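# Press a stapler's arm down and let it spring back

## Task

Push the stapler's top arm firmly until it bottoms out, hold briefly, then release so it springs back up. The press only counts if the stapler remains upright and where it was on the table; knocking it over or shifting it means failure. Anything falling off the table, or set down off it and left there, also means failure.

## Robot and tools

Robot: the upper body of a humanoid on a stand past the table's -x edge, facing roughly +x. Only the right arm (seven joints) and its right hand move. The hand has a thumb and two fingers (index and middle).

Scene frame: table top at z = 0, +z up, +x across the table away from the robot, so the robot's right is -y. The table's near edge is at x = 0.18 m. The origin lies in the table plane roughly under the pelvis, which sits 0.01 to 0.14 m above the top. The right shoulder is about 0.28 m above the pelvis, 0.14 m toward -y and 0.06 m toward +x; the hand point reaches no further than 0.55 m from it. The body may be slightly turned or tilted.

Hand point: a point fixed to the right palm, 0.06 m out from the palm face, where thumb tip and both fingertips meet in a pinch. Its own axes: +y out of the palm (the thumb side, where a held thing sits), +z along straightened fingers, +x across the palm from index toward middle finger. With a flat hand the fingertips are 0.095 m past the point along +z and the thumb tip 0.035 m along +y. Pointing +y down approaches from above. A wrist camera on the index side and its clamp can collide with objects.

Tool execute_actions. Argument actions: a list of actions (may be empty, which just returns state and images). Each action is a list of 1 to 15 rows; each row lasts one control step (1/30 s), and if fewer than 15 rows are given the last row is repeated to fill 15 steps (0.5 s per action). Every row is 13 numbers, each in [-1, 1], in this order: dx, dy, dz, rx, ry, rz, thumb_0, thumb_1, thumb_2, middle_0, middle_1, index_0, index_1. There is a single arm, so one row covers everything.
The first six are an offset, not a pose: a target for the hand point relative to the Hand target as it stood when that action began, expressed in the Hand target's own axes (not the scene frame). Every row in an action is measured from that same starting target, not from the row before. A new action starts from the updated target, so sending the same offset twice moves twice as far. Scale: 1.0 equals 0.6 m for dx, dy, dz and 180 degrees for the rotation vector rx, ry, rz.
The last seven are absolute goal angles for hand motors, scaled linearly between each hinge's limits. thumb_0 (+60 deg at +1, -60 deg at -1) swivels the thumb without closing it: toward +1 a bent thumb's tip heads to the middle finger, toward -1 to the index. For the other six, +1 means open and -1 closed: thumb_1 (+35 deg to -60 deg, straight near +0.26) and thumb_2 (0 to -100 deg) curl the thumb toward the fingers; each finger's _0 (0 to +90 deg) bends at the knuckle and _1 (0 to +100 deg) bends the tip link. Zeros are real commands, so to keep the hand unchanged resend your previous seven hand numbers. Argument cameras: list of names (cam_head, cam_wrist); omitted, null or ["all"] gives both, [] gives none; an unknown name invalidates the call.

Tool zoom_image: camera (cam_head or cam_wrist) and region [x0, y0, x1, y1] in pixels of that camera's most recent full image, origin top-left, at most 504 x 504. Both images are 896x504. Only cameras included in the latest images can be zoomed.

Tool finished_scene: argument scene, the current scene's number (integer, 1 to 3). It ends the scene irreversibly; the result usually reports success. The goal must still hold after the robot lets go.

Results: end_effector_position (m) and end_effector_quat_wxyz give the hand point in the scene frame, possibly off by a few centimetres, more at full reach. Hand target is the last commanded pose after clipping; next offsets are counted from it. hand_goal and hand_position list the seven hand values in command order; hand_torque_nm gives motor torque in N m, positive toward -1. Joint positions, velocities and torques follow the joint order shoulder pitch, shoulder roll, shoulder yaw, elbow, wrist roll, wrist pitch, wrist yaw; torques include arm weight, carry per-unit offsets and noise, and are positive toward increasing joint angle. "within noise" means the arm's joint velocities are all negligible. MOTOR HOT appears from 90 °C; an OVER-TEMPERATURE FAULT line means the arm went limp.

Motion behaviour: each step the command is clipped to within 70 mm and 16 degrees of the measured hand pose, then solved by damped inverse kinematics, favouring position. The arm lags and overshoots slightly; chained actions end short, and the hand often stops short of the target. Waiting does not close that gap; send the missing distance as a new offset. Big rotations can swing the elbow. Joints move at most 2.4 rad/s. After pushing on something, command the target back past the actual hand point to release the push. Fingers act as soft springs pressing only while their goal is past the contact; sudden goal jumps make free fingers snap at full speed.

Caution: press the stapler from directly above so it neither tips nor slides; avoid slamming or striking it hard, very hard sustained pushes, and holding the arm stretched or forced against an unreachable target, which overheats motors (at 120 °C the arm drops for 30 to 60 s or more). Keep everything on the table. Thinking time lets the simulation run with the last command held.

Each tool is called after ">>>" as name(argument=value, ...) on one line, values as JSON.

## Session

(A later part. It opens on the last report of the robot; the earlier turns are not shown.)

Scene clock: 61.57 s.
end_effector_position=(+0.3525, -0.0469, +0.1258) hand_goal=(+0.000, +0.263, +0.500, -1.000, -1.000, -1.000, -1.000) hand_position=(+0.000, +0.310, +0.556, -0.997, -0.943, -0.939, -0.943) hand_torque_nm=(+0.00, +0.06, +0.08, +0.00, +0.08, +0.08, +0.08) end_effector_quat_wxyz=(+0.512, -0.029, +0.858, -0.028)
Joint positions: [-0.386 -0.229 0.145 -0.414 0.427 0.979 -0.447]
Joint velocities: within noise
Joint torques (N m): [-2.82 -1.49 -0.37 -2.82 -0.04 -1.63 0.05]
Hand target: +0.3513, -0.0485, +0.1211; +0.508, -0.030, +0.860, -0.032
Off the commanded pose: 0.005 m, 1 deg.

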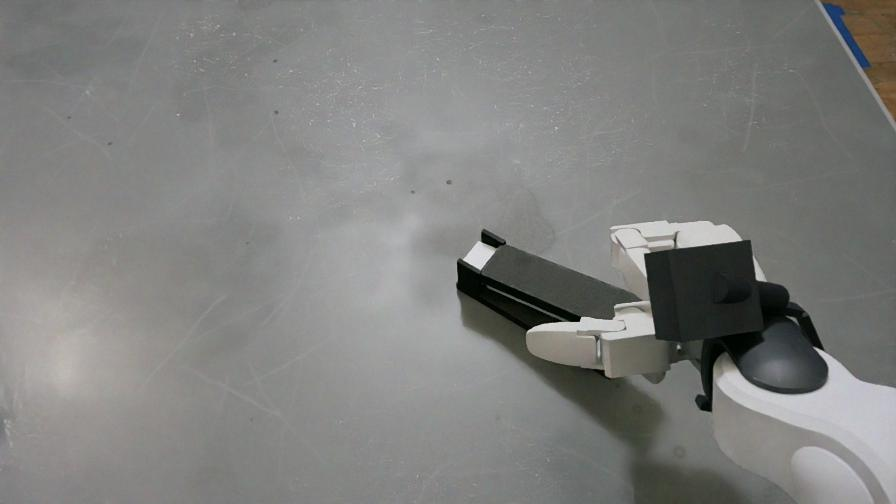

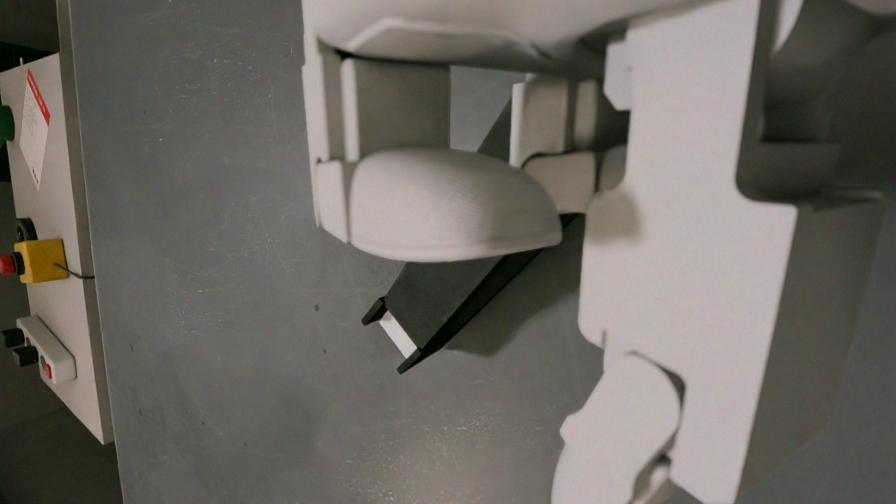

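>>> execute_actions(actions=[[[0.016,0.001,0.006,0,0,0,0,0.263,0.5,-1,-1,-1,-1],[0.032,0.002,0.011,0,0,0,0,0.263,0.5,-1,-1,-1,-1],[0.048,0.003,0.017,0,0,0,0,0.263,0.5,-1,-1,-1,-1]]])

>>> zoom_image(camera="cam_head", region=[440, 150, 760, 400])

Scene clock: 63.90 s.
end_effector_position=(+0.3545, -0.0451, +0.1133) hand_goal=(+0.000, +0.263, +0.500, -1.000, -1.000, -1.000, -1.000) hand_position=(+0.000, +0.310, +0.556, -0.997, -0.943, -0.939, -0.943) hand_torque_nm=(+0.00, +0.06, +0.08, +0.00, +0.08, +0.08, +0.08) end_effector_quat_wxyz=(+0.540, -0.024, +0.841, -0.020)
Joint positions: [-0.331 -0.235 0.199 -0.31 0.367 0.747 -0.4]
Joint velocities: within noise
Joint torques (N m): [-1.32 -1.67 -0.06 -0.66 0.03 -0.35 -0.03]
Hand target: +0.3463, -0.0494, +0.0909; +0.508, -0.030, +0.860, -0.032
Off the commanded pose: 0.024 m, 5 deg.

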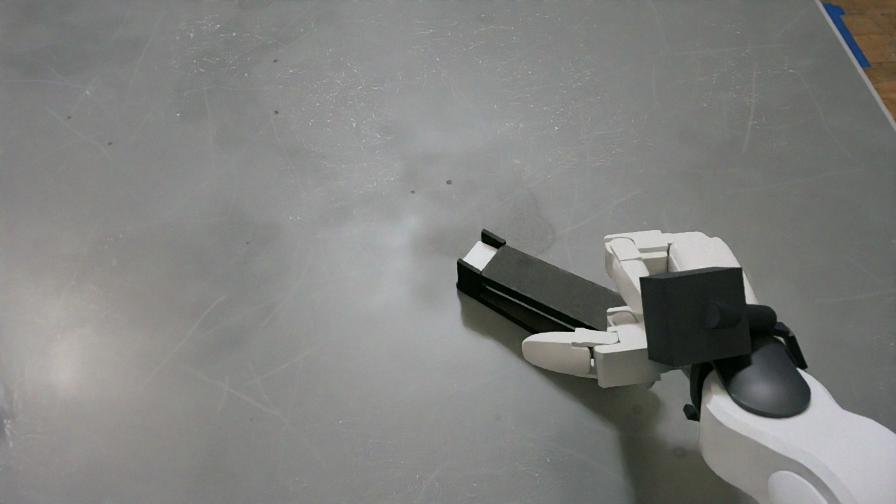

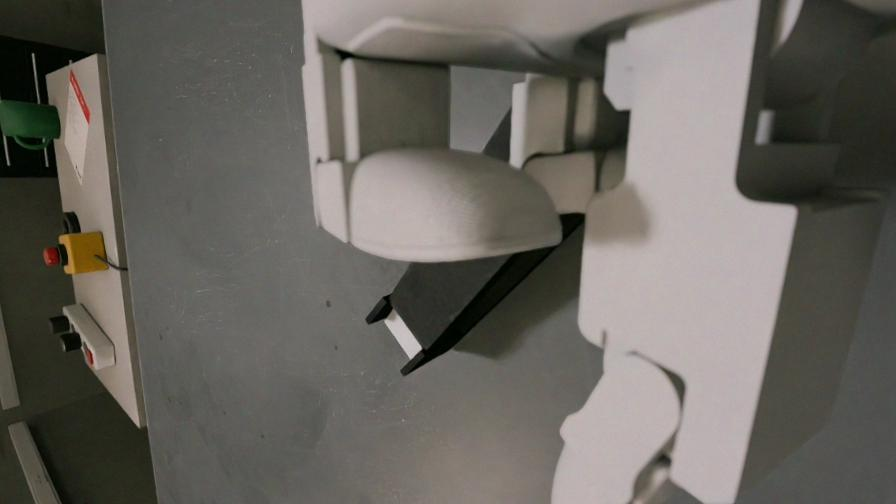

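Scaled by 1.575 from the camera's 896x504 image, which has a finer 1280x720 frame.

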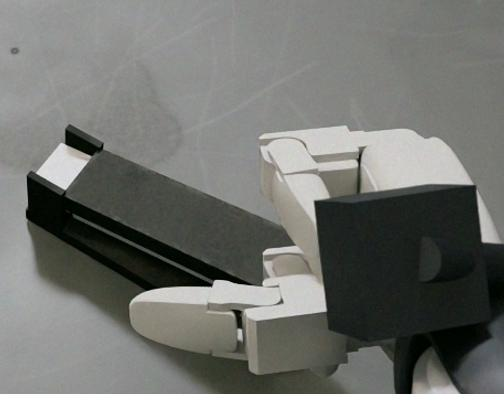

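Contacting, stapler still. Continue.

>>> execute_actions(actions=[[[0.018,0.001,0.006,0,0,0,0,0.263,0.5,-1,-1,-1,-1],[0.038,0.002,0.011,0,0,0,0,0.263,0.5,-1,-1,-1,-1],[0.052,0.003,0.017,0,0,0,0,0.263,0.5,-1,-1,-1,-1]]])

>>> zoom_image(camera="cam_head", region=[440, 150, 760, 400])

Scene clock: 65.57 s.
end_effector_position=(+0.3546, -0.0439, +0.0991) hand_goal=(+0.000, +0.263, +0.500, -1.000, -1.000, -1.000, -1.000) hand_position=(+0.000, +0.310, +0.556, -0.997, -0.943, -0.939, -0.943) hand_torque_nm=(+0.00, +0.06, +0.08, +0.00, +0.08, +0.08, +0.08) end_effector_quat_wxyz=(+0.567, -0.021, +0.824, -0.013)
Joint positions: [-0.289 -0.235 0.244 -0.182 0.318 0.511 -0.359]
Joint velocities: within noise
Joint torques (N m): [-0.03 -1.61 0.21 1.94 0.09 0.74 -0.19]
Hand target: +0.3402, -0.0504, +0.0587; +0.508, -0.030, +0.860, -0.032
Off the commanded pose: 0.043 m, 8 deg.

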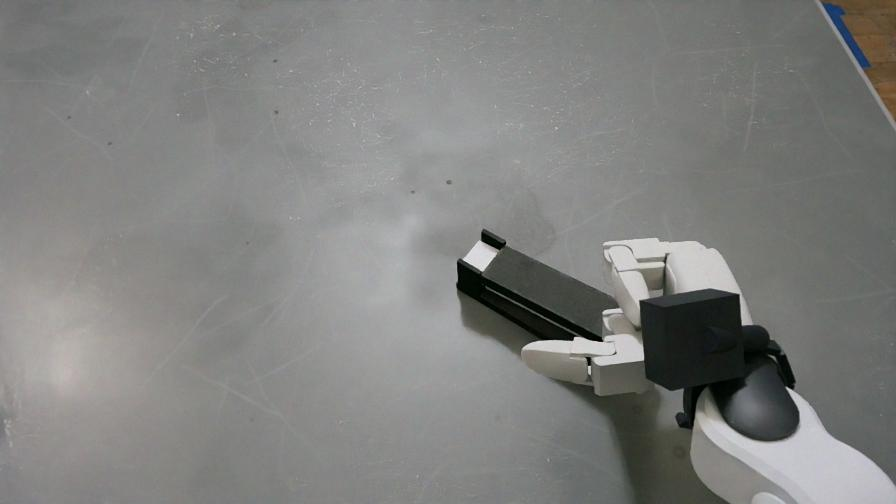

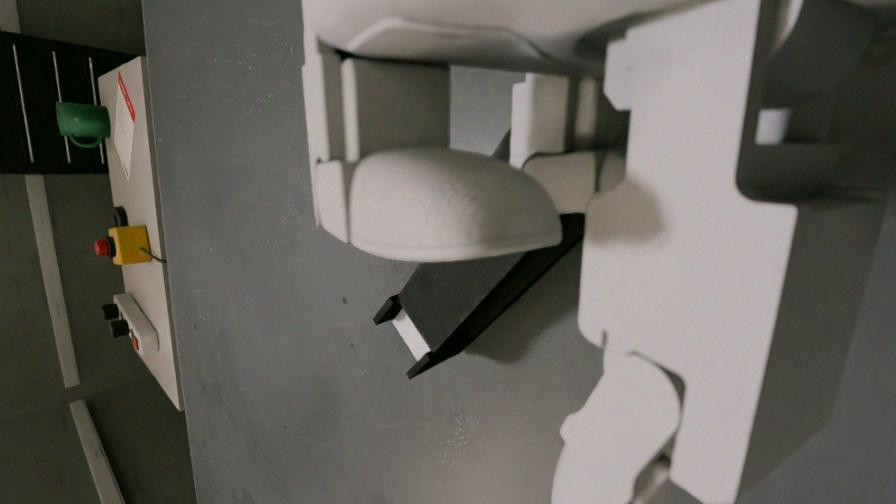

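Scaled by 1.575 from the camera's 896x504 image, which has a finer 1280x720 frame.

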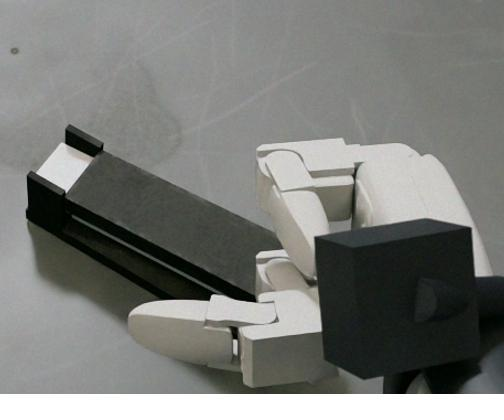

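>>> execute_actions(actions=[[[0.018,0.001,0.006,0,0,0,0,0.263,0.5,-1,-1,-1,-1],[0.038,0.002,0.011,0,0,0,0,0.263,0.5,-1,-1,-1,-1],[0.052,0.003,0.017,0,0,0,0,0.263,0.5,-1,-1,-1,-1]]])

>>> zoom_image(camera="cam_head", region=[440, 150, 760, 400])

Scene clock: 67.50 s.
end_effector_position=(+0.3570, -0.0438, +0.0901) hand_goal=(+0.000, +0.263, +0.500, -1.000, -1.000, -1.000, -1.000) hand_position=(+0.000, +0.310, +0.556, -0.997, -0.943, -0.939, -0.943) hand_torque_nm=(+0.00, +0.06, +0.08, +0.00, +0.08, +0.08, +0.08) end_effector_quat_wxyz=(+0.598, -0.017, +0.801, -0.006)
Joint positions: [-0.279 -0.235 0.277 -0.035 0.292 0.274 -0.332]
Joint velocities: within noise
Joint torques (N m): [1.74 -1.49 0.79 4.73 0.17 2.05 -0.29]
Hand target: +0.3340, -0.0515, +0.0264; +0.508, -0.030, +0.860, -0.032
Off the commanded pose: 0.068 m, 13 deg.

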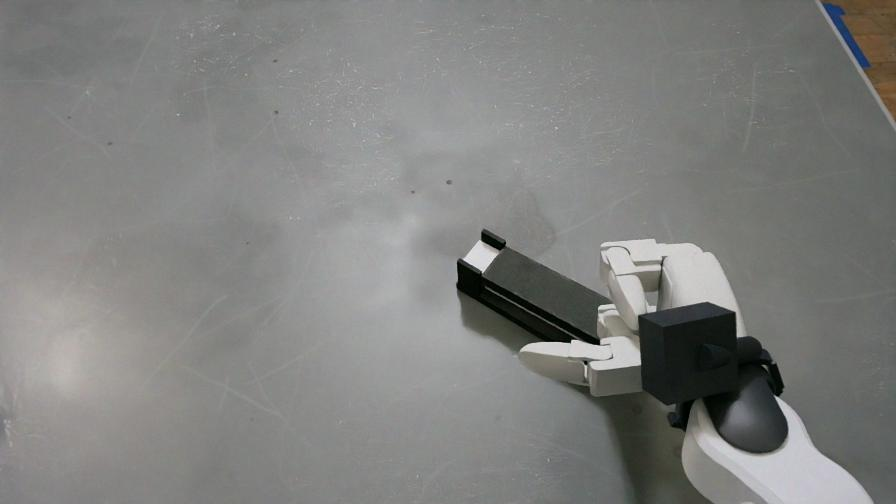

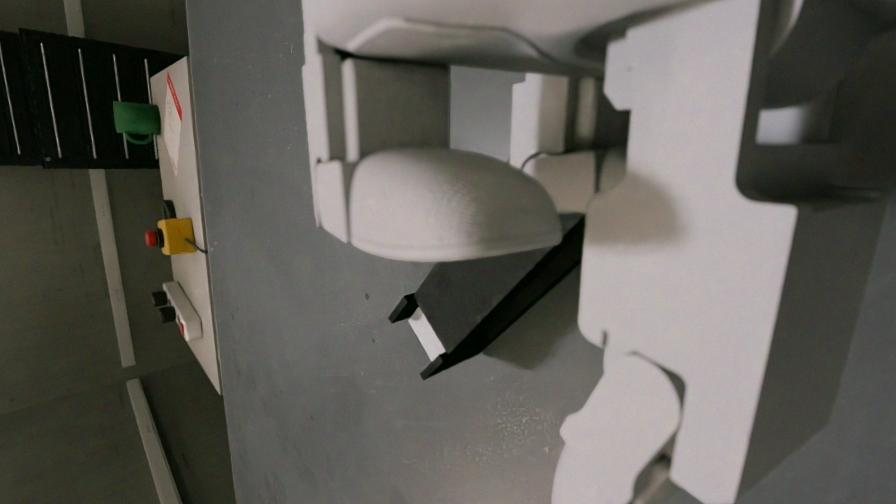

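Scaled by 1.575 from the camera's 896x504 image, which has a finer 1280x720 frame.

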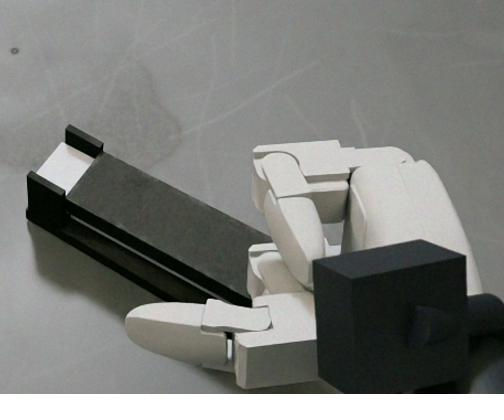

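>>> execute_actions(actions=[[[0.015,0,0.007,0,0.02,0,0,0.263,0.5,-1,-1,-1,-1],[0.03,0.002,0.015,0,0.04,0,0,0.263,0.5,-1,-1,-1,-1],[0.045,0.003,0.02,0,0.06,0,0,0.263,0.5,-1,-1,-1,-1]]])

>>> zoom_image(camera="cam_head", region=[440, 150, 760, 400])

Scene clock: 70.10 s.
end_effector_position=(+0.3680, -0.0413, +0.0848) hand_goal=(+0.000, +0.263, +0.500, -1.000, -1.000, -1.000, -1.000) hand_position=(+0.000, +0.310, +0.556, -0.998, -0.943, -0.939, -0.943) hand_torque_nm=(+0.00, +0.06, +0.08, +0.00, +0.08, +0.08, +0.08) end_effector_quat_wxyz=(+0.526, -0.015, +0.850, -0.006)
Joint positions: [-0.394 -0.253 0.259 -0.048 0.424 0.552 -0.394]
Joint velocities: within noise
Joint torques (N m): [1.82 -1.37 0.6 3.14 0.24 2.85 -0.38]
Hand target: +0.3410, -0.0494, +0.0211; +0.425, -0.027, +0.904, -0.034
Off the commanded pose: 0.096 m, 14 deg; position clipped.

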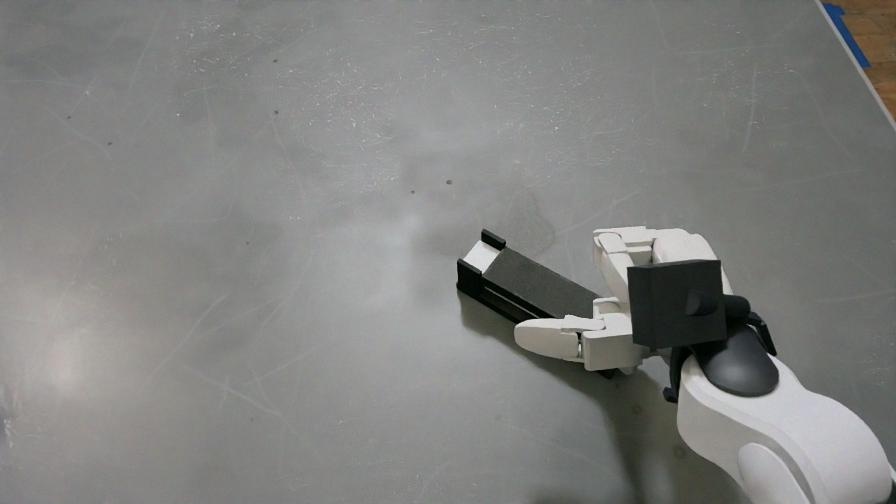

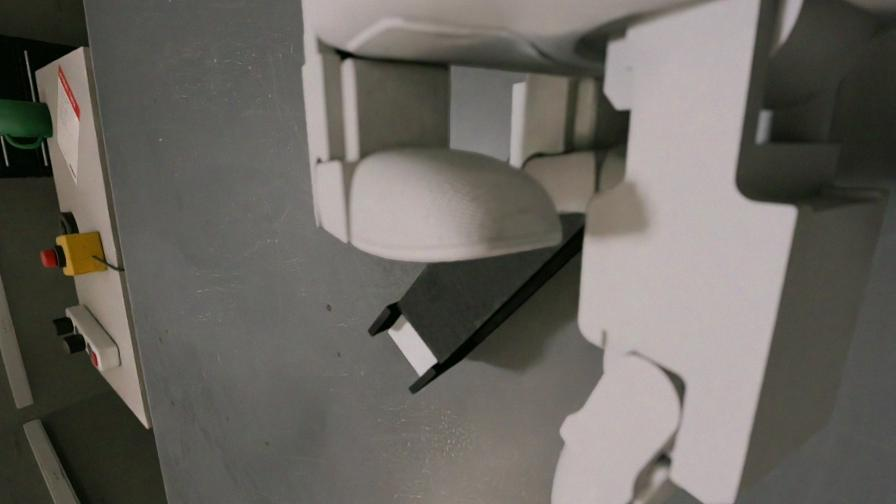

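Scaled by 1.575 from the camera's 896x504 image, which has a finer 1280x720 frame.

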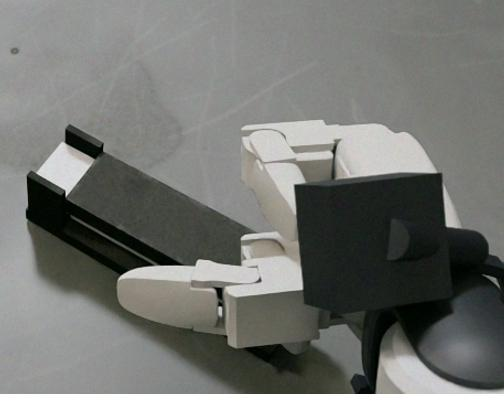

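>>> execute_actions(actions=[[[0.02,0,0.0,0,0.01,0,0,0.263,0.5,-1,-1,-1,-1]],[[0.01,0,-0.01,0,0.01,0,0,0.263,0.5,-1,-1,-1,-1]]])

>>> zoom_image(camera="cam_head", region=[440, 150, 760, 400])

Scene clock: 73.20 s.
end_effector_position=(+0.3677, -0.0392, +0.0895) hand_goal=(+0.000, +0.263, +0.500, -1.000, -1.000, -1.000, -1.000) hand_position=(+0.000, +0.310, +0.556, -0.998, -0.943, -0.939, -0.943) hand_torque_nm=(+0.00, +0.06, +0.08, +0.00, +0.08, +0.08, +0.08) end_effector_quat_wxyz=(+0.493, -0.009, +0.870, -0.010)
Joint positions: [-0.434 -0.269 0.255 -0.104 0.528 0.7 -0.484]
Joint velocities: within noise
Joint torques (N m): [2.38 -2 0.9 1.88 0.49 2.67 -0.3]
Hand target: +0.3339, -0.0483, +0.0289; +0.396, -0.026, +0.917, -0.035
Off the commanded pose: 0.076 m, 13 deg; position clipped; position clipped at the end of an earlier action of this call.

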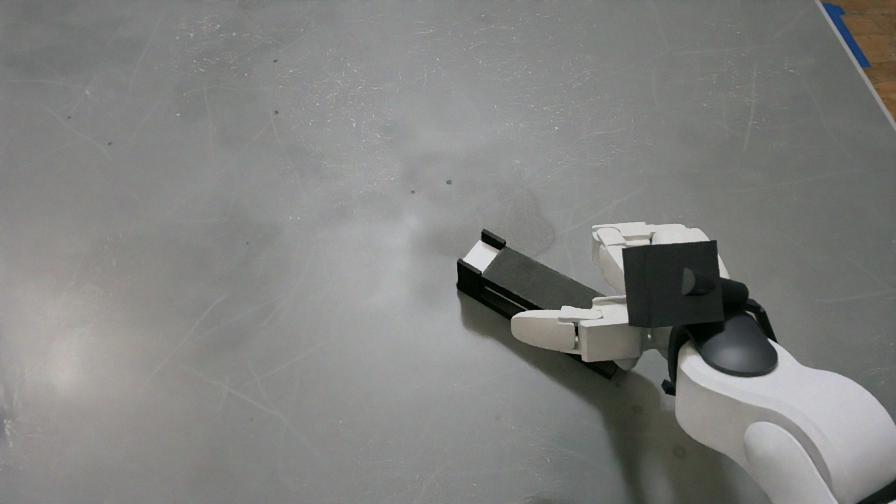

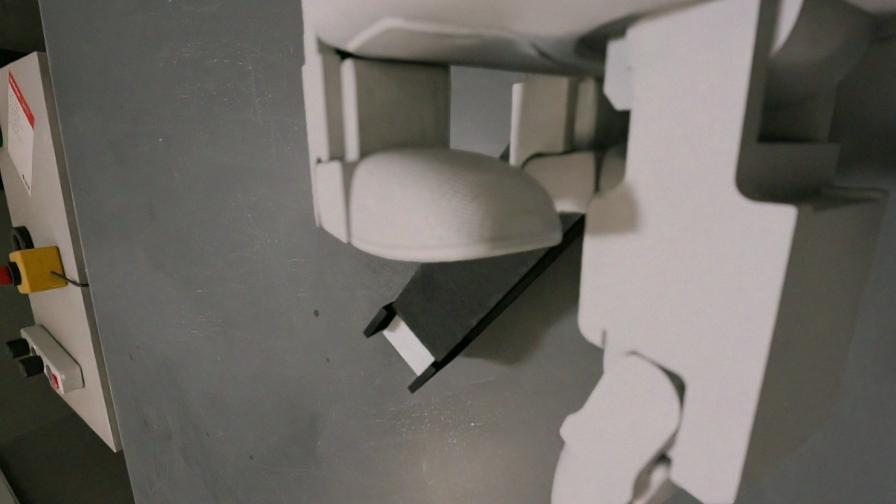

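Scaled by 1.575 from the camera's 896x504 image, which has a finer 1280x720 frame.

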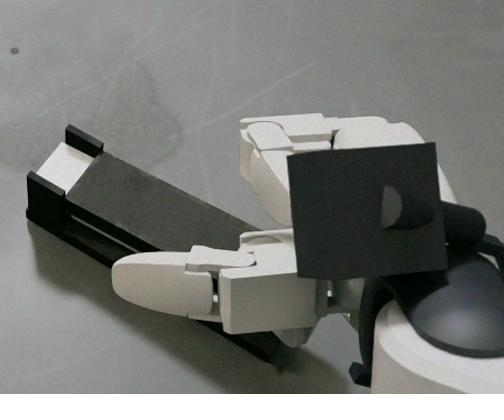

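>>> zoom_image(camera="cam_head", region=[450, 220, 650, 400])

Scaled by 2.520 from the camera's 896x504 image, which has a finer 1280x720 frame.

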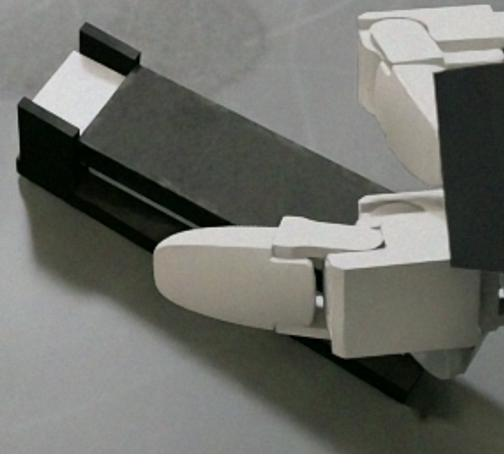

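>>> execute_actions(actions=[[[-0.04,-0.004,-0.02,0,0,0,0,0.263,0.5,-1,-1,-1,-1],[-0.08,-0.008,-0.04,0,0,0,0,0.263,0.5,-1,-1,-1,-1],[-0.12,-0.012,-0.06,0,0,0,0,0.263,0.5,-1,-1,-1,-1],[-0.167,-0.016,-0.089,0,0,0,0,0.263,0.5,-1,-1,-1,-1]],[[0,0,0,0,0.075,0,0,0.263,0.5,-1,-1,-1,-1]],[[0,0,0,0,0.075,0,0,0.263,0.5,-1,-1,-1,-1]]])

>>> zoom_image(camera="cam_head", region=[440, 150, 760, 400])

Scene clock: 81.73 s.
end_effector_position=(+0.3597, -0.0492, +0.1321) hand_goal=(+0.000, +0.263, +0.500, -1.000, -1.000, -1.000, -1.000) hand_position=(+0.000, +0.309, +0.556, -0.998, -0.943, -0.939, -0.943) hand_torque_nm=(+0.00, +0.06, +0.08, +0.00, +0.08, +0.08, +0.08) end_effector_quat_wxyz=(+0.170, -0.023, +0.985, -0.029)
Joint positions: [-0.977 -0.355 0.033 0.367 1.9 1.475 -1.627]
Joint velocities: within noise
Joint torques (N m): [-7.37 -2.83 -0.54 -1.9 0.8 -0.48 -0.11]
Hand target: +0.3638, -0.0479, +0.1389; +0.171, -0.017, +0.984, -0.040
Off the commanded pose: 0.008 m, 1 deg.
joint sent to its limit — joint 7 (wrist yaw), lower limit. The joint targets still meet the commanded pose.

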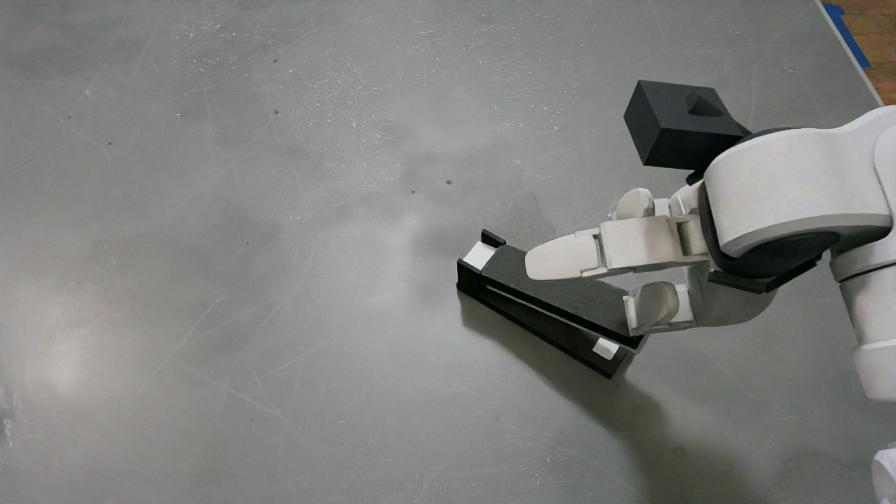

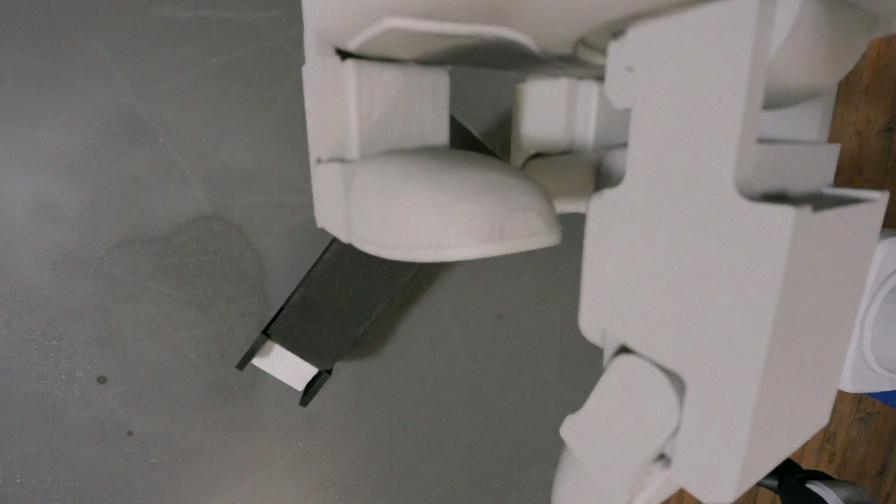

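Scaled by 1.575 from the camera's 896x504 image, which has a finer 1280x720 frame.

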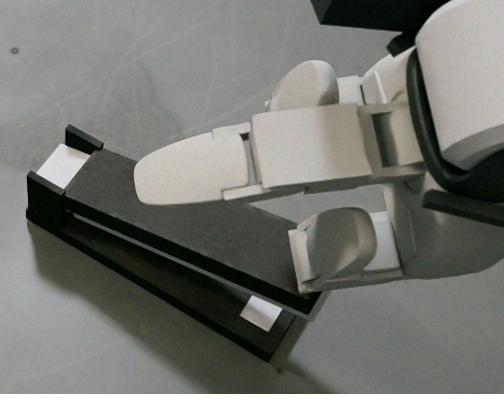

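>>> execute_actions(actions=[[[0.004,0.012,0.015,0,0,0,0,0.263,0.5,-1,-1,-1,-1],[0.008,0.025,0.035,0,0,0,0,0.263,0.5,-1,-1,-1,-1]]])

>>> zoom_image(camera="cam_head", region=[440, 150, 760, 400])

Scene clock: 86.70 s.
end_effector_position=(+0.3638, -0.0336, +0.1155) hand_goal=(+0.000, +0.263, +0.500, -1.000, -1.000, -1.000, -1.000) hand_position=(+0.000, +0.307, +0.556, -0.998, -0.943, -0.939, -0.943) hand_torque_nm=(+0.00, +0.06, +0.08, +0.00, +0.08, +0.08, +0.08) end_effector_quat_wxyz=(+0.169, -0.018, +0.985, -0.035)
Joint positions: [-0.977 -0.289 0.059 0.383 1.669 1.423 -1.461]
Joint velocities: within noise
Joint torques (N m): [-6.55 -2.25 -0.6 -2 0.27 -0.42 0.16]
Hand target: +0.3661, -0.0347, +0.1163; +0.171, -0.017, +0.984, -0.040
Off the commanded pose: 0.003 m, 1 deg.

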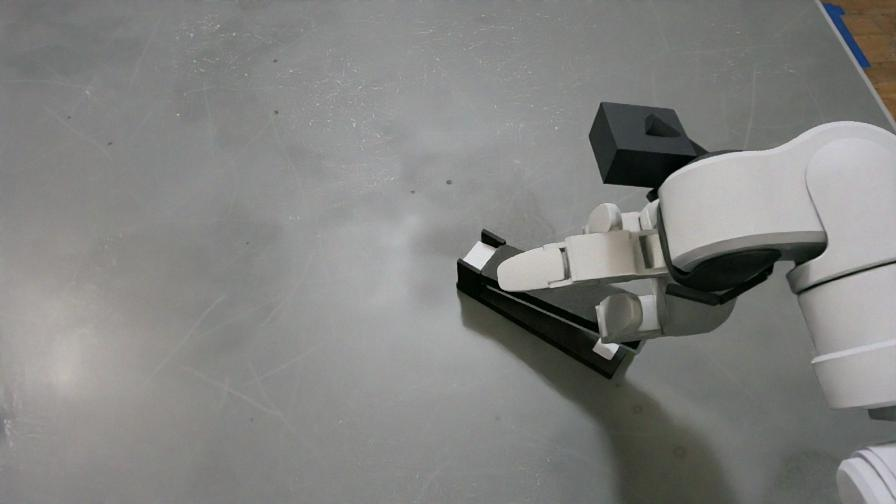

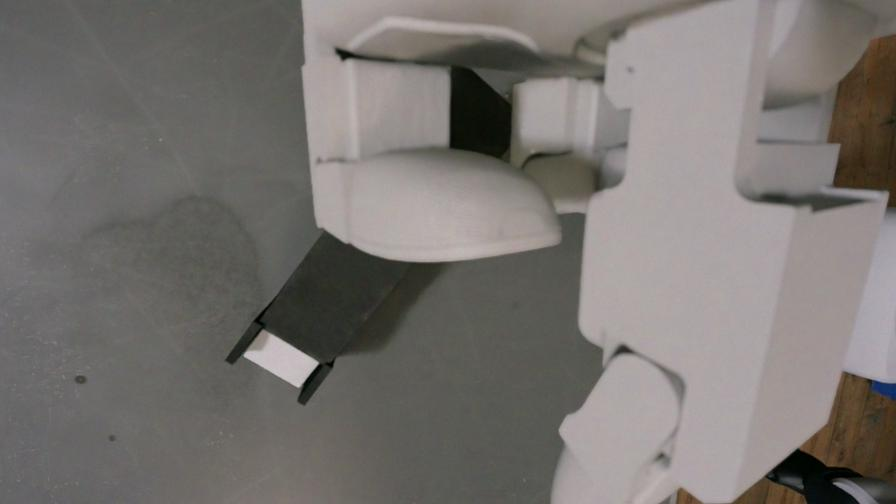

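Scaled by 1.575 from the camera's 896x504 image, which has a finer 1280x720 frame.

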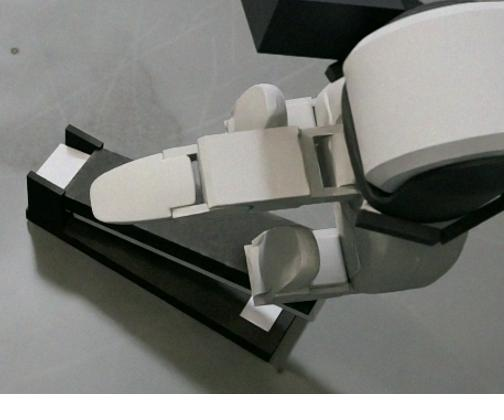

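>>> execute_actions(actions=[[[-0.003,-0.016,0.0,0,0,0,0,0.263,0.5,-1,-1,-1,-1]],[[0.006,0.001,0.016,0,0,0,0,0.263,0.5,-1,-1,-1,-1],[0.011,0.003,0.034,0,0,0,0,0.263,0.5,-1,-1,-1,-1]]])

>>> zoom_image(camera="cam_head", region=[440, 150, 760, 400])

Scene clock: 90.53 s.
end_effector_position=(+0.3696, -0.0374, +0.1025) hand_goal=(+0.000, +0.263, +0.500, -1.000, -1.000, -1.000, -1.000) hand_position=(+0.000, +0.307, +0.556, -0.998, -0.943, -0.939, -0.943) hand_torque_nm=(+0.00, +0.06, +0.08, +0.00, +0.08, +0.08, +0.08) end_effector_quat_wxyz=(+0.179, -0.023, +0.983, -0.031)
Joint positions: [-0.977 -0.327 0.123 0.405 1.458 1.381 -1.18]
Joint velocities: within noise
Joint torques (N m): [-4.95 -3.08 -0.71 -2.01 0.23 -0.55 0.16]
Hand target: +0.3686, -0.0442, +0.0962; +0.171, -0.017, +0.984, -0.040
Off the commanded pose: 0.009 m, 2 deg.

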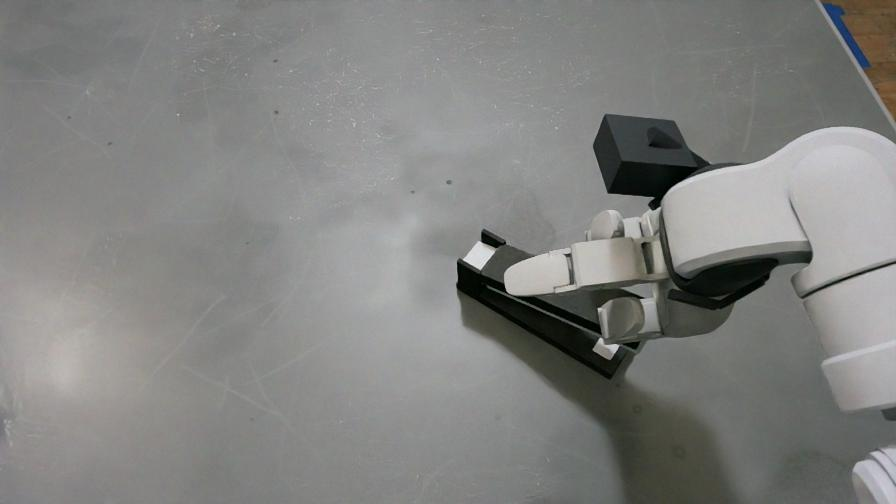

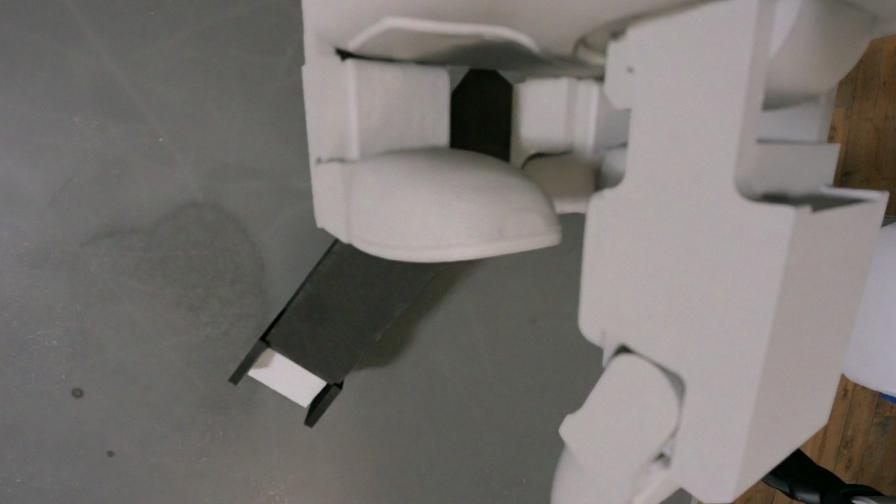

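Scaled by 1.575 from the camera's 896x504 image, which has a finer 1280x720 frame.

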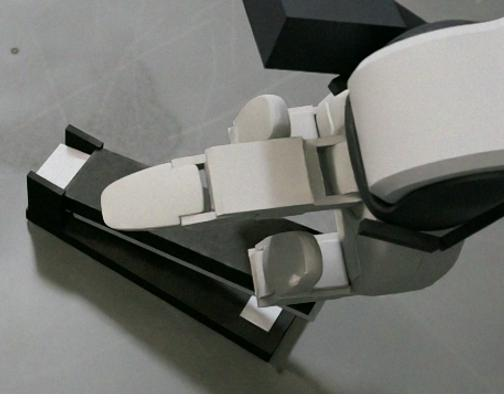

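>>> execute_actions(actions=[[[0.006,-0.004,0.016,0,0,0,0,0.263,0.5,-1,-1,-1,-1],[0.011,-0.006,0.034,0,0,0,0,0.263,0.5,-1,-1,-1,-1],[0.016,-0.008,0.05,0,0,0,0,0.263,0.5,-1,-1,-1,-1]]])

>>> zoom_image(camera="cam_head", region=[440, 150, 760, 400])

Scene clock: 92.60 s.
end_effector_position=(+0.3757, -0.0434, +0.0821) hand_goal=(+0.000, +0.263, +0.500, -1.000, -1.000, -1.000, -1.000) hand_position=(+0.000, +0.307, +0.556, -0.998, -0.943, -0.939, -0.943) hand_torque_nm=(+0.00, +0.06, +0.08, +0.00, +0.08, +0.08, +0.08) end_effector_quat_wxyz=(+0.190, -0.021, +0.981, -0.020)
Joint positions: [-0.962 -0.377 0.24 0.454 1.274 1.259 -0.879]
Joint velocities: within noise
Joint torques (N m): [-4.04 -2.4 -0.1 -0.31 -0.29 -0.84 -0.07]
Hand target: +0.3698, -0.0517, +0.0653; +0.171, -0.017, +0.984, -0.040
Off the commanded pose: 0.020 m, 3 deg.

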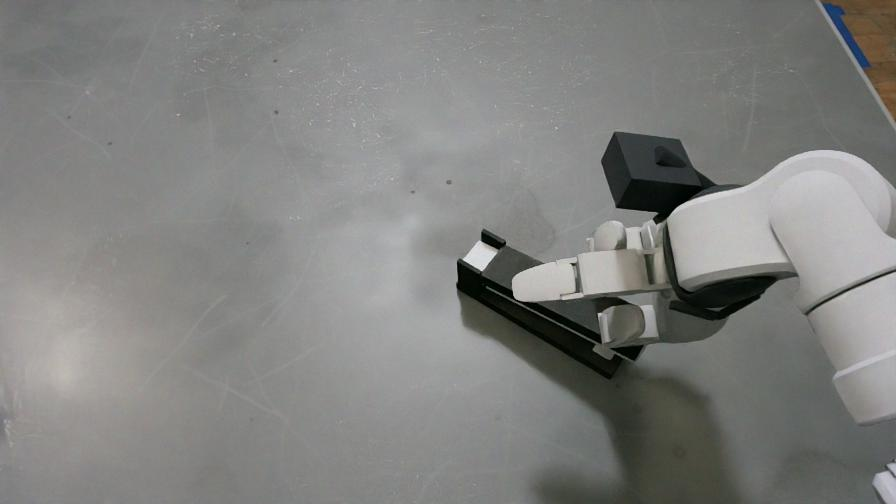

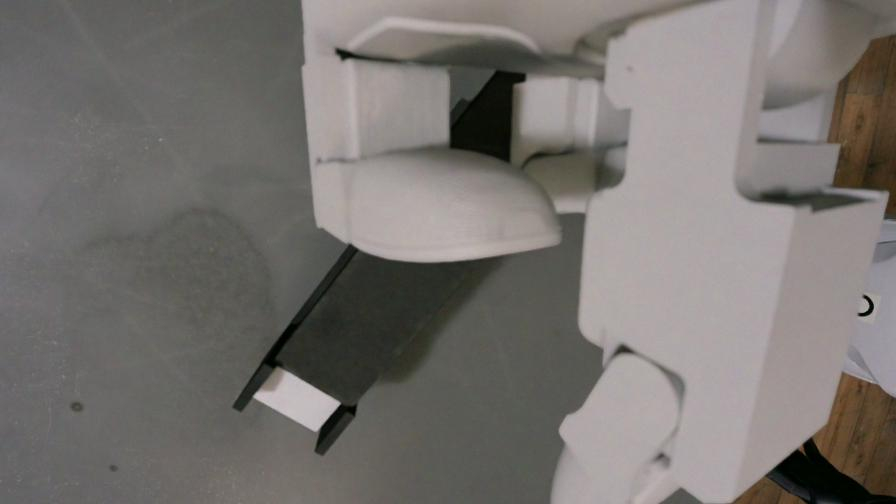

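Scaled by 1.575 from the camera's 896x504 image, which has a finer 1280x720 frame.

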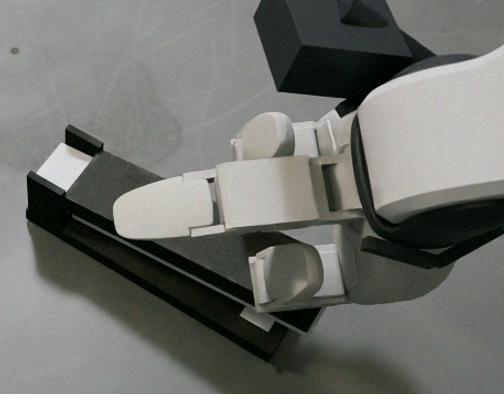

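>>> execute_actions(actions=[[[0.006,0.001,0.016,0,0,0,0,0.263,0.5,-1,-1,-1,-1],[0.012,0.002,0.034,0,0,0,0,0.263,0.5,-1,-1,-1,-1],[0.018,0.003,0.05,0,0,0,0,0.263,0.5,-1,-1,-1,-1]]])

>>> zoom_image(camera="cam_head", region=[440, 200, 680, 400])

Scene clock: 94.97 s.
end_effector_position=(+0.3867, -0.0408, +0.0695) hand_goal=(+0.000, +0.263, +0.500, -1.000, -1.000, -1.000, -1.000) hand_position=(+0.000, +0.307, +0.556, -0.998, -0.943, -0.939, -0.943) hand_torque_nm=(+0.00, +0.06, +0.08, +0.00, +0.08, +0.08, +0.08) end_effector_quat_wxyz=(+0.213, -0.021, +0.977, -0.010)
Joint positions: [-0.984 -0.385 0.351 0.545 1.164 1.114 -0.686]
Joint velocities: within noise
Joint torques (N m): [-1.5 -1.64 0.54 1.16 -0.57 -1 -0.33]
Hand target: +0.3698, -0.0526, +0.0334; +0.171, -0.017, +0.984, -0.040
Off the commanded pose: 0.042 m, 6 deg.

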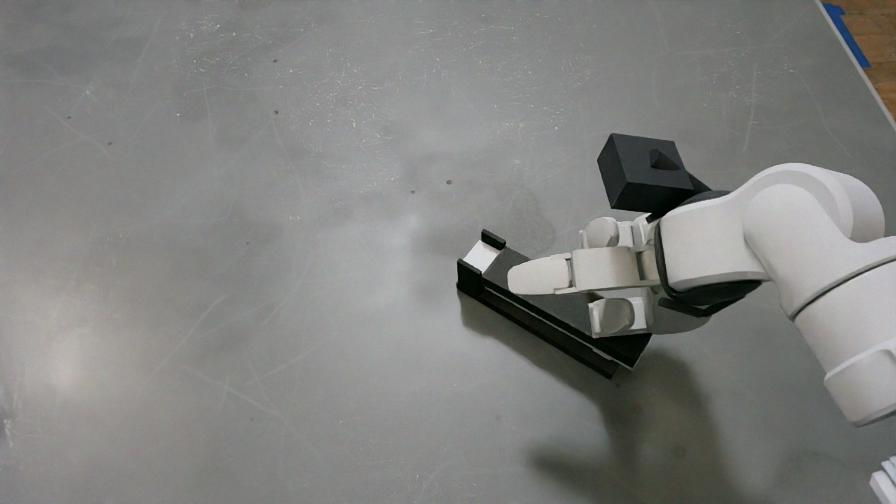

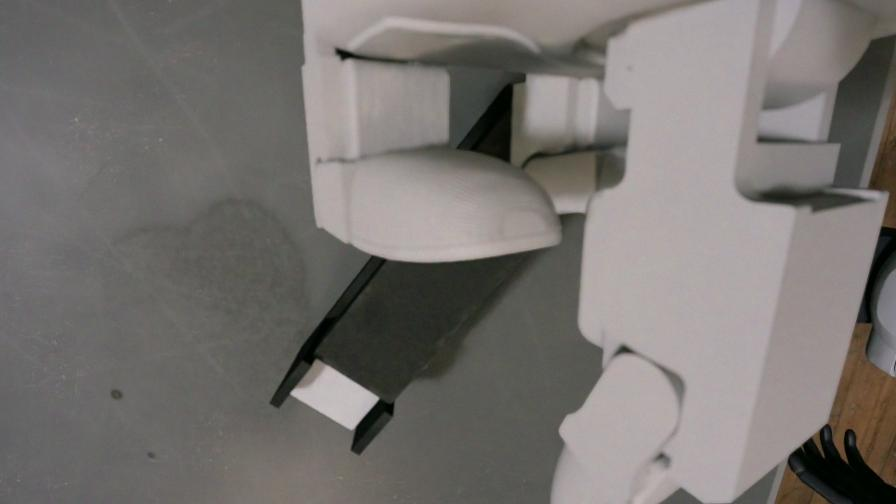

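Scaled by 2.100 from the camera's 896x504 image, which has a finer 1280x720 frame.

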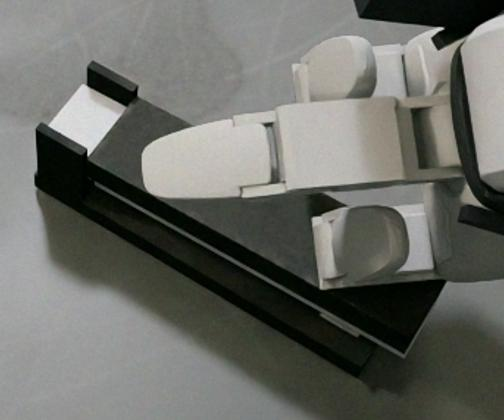

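>>> execute_actions(actions=[[[0.012,0.0,0.016,0,0,0,0,0.263,0.5,-1,-1,-1,-1],[0.025,0.0,0.032,0,0,0,0,0.263,0.5,-1,-1,-1,-1],[0.038,0.0,0.048,0,0,0,0,0.263,0.5,-1,-1,-1,-1]]])

>>> zoom_image(camera="cam_head", region=[440, 200, 680, 400])

Scene clock: 96.80 s.
end_effector_position=(+0.3912, -0.0400, +0.0643) hand_goal=(+0.000, +0.263, +0.500, -1.000, -1.000, -1.000, -1.000) hand_position=(+0.000, +0.306, +0.556, -1.001, -0.943, -0.939, -0.943) hand_torque_nm=(+0.00, +0.06, +0.08, +0.00, +0.08, +0.08, +0.08) end_effector_quat_wxyz=(+0.244, -0.019, +0.969, +0.002)
Joint positions: [-0.954 -0.403 0.413 0.538 1.133 0.997 -0.602]
Joint velocities: within noise
Joint torques (N m): [1.33 -0.69 1.54 3.64 -0.7 -0.8 -0.79]
Hand target: +0.3604, -0.0547, +0.0032; +0.171, -0.017, +0.984, -0.040
Off the commanded pose: 0.075 m, 10 deg; position clipped.

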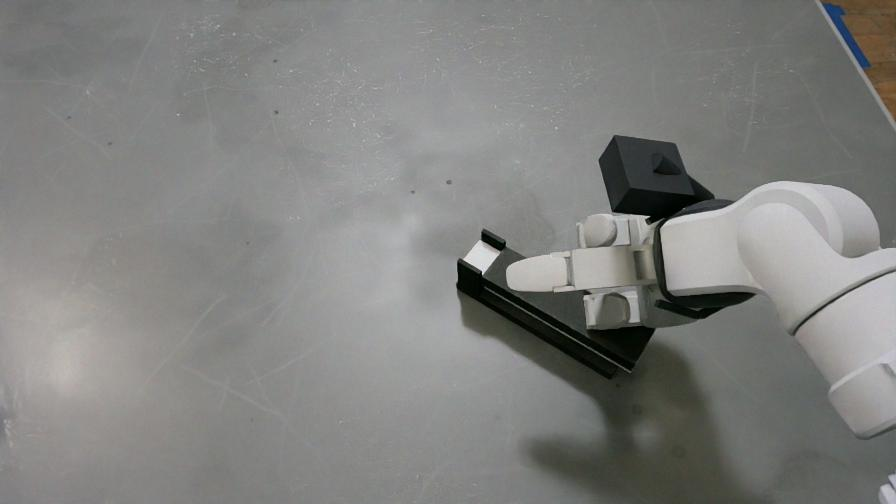

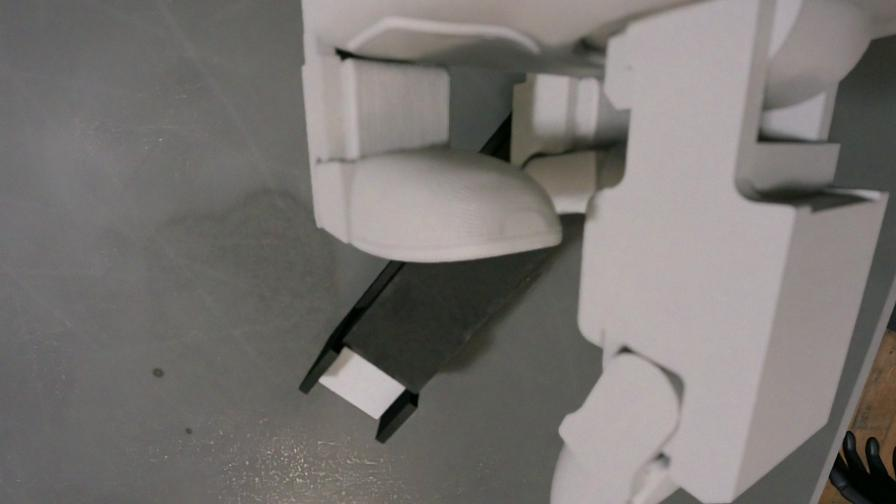

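Scaled by 2.100 from the camera's 896x504 image, which has a finer 1280x720 frame.

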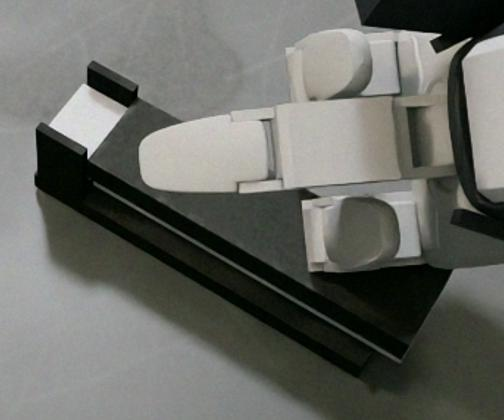

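>>> execute_actions(actions=[[[0.01,0.0,0.01,0,0.01,0,0,0.263,0.5,-1,-1,-1,-1],[0.01,0.0,0.02,0,0.02,0,0,0.263,0.5,-1,-1,-1,-1],[0.01,0.0,0.03,0,0.035,0,0,0.263,0.5,-1,-1,-1,-1]]])

>>> zoom_image(camera="cam_head", region=[440, 200, 680, 400])

Scene clock: 100.20 s.
end_effector_position=(+0.3957, -0.0392, +0.0586) hand_goal=(+0.000, +0.263, +0.500, -1.000, -1.000, -1.000, -1.000) hand_position=(+0.000, +0.306, +0.556, -1.001, -0.943, -0.939, -0.943) hand_torque_nm=(+0.00, +0.06, +0.08, +0.00, +0.08, +0.08, +0.08) end_effector_quat_wxyz=(+0.179, -0.019, +0.984, +0.003)
Joint positions: [-1.129 -0.362 0.486 0.854 1.135 1.037 -0.481]
Joint velocities: within noise
Joint torques (N m): [1.48 0.08 1.48 2.9 -1.02 -1.85 -0.81]
Hand target: +0.3667, -0.0535, -0.0032; +0.117, -0.015, +0.992, -0.041
Off the commanded pose: 0.084 m, 9 deg; position clipped.

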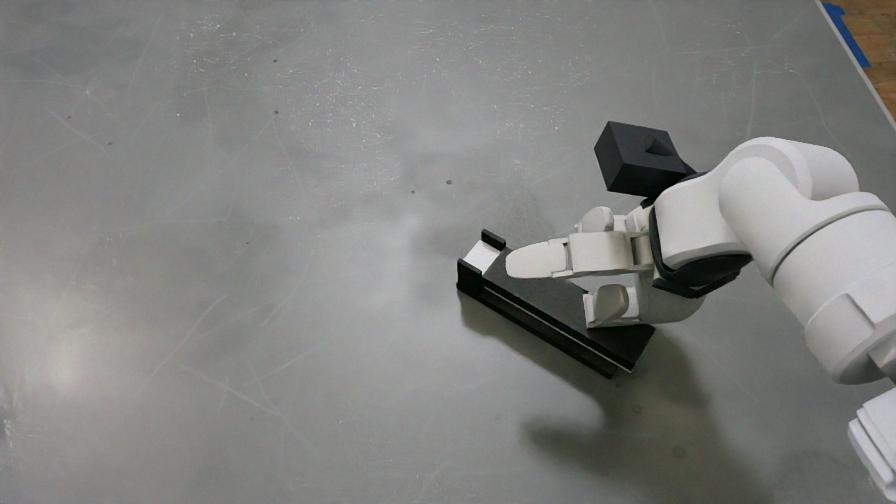

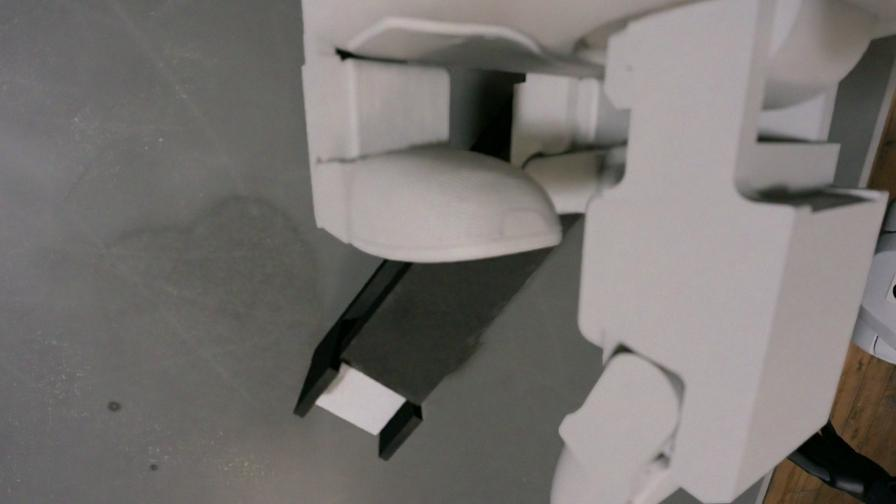

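Scaled by 2.100 from the camera's 896x504 image, which has a finer 1280x720 frame.

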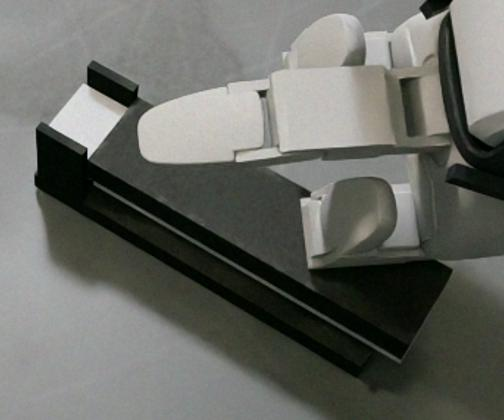

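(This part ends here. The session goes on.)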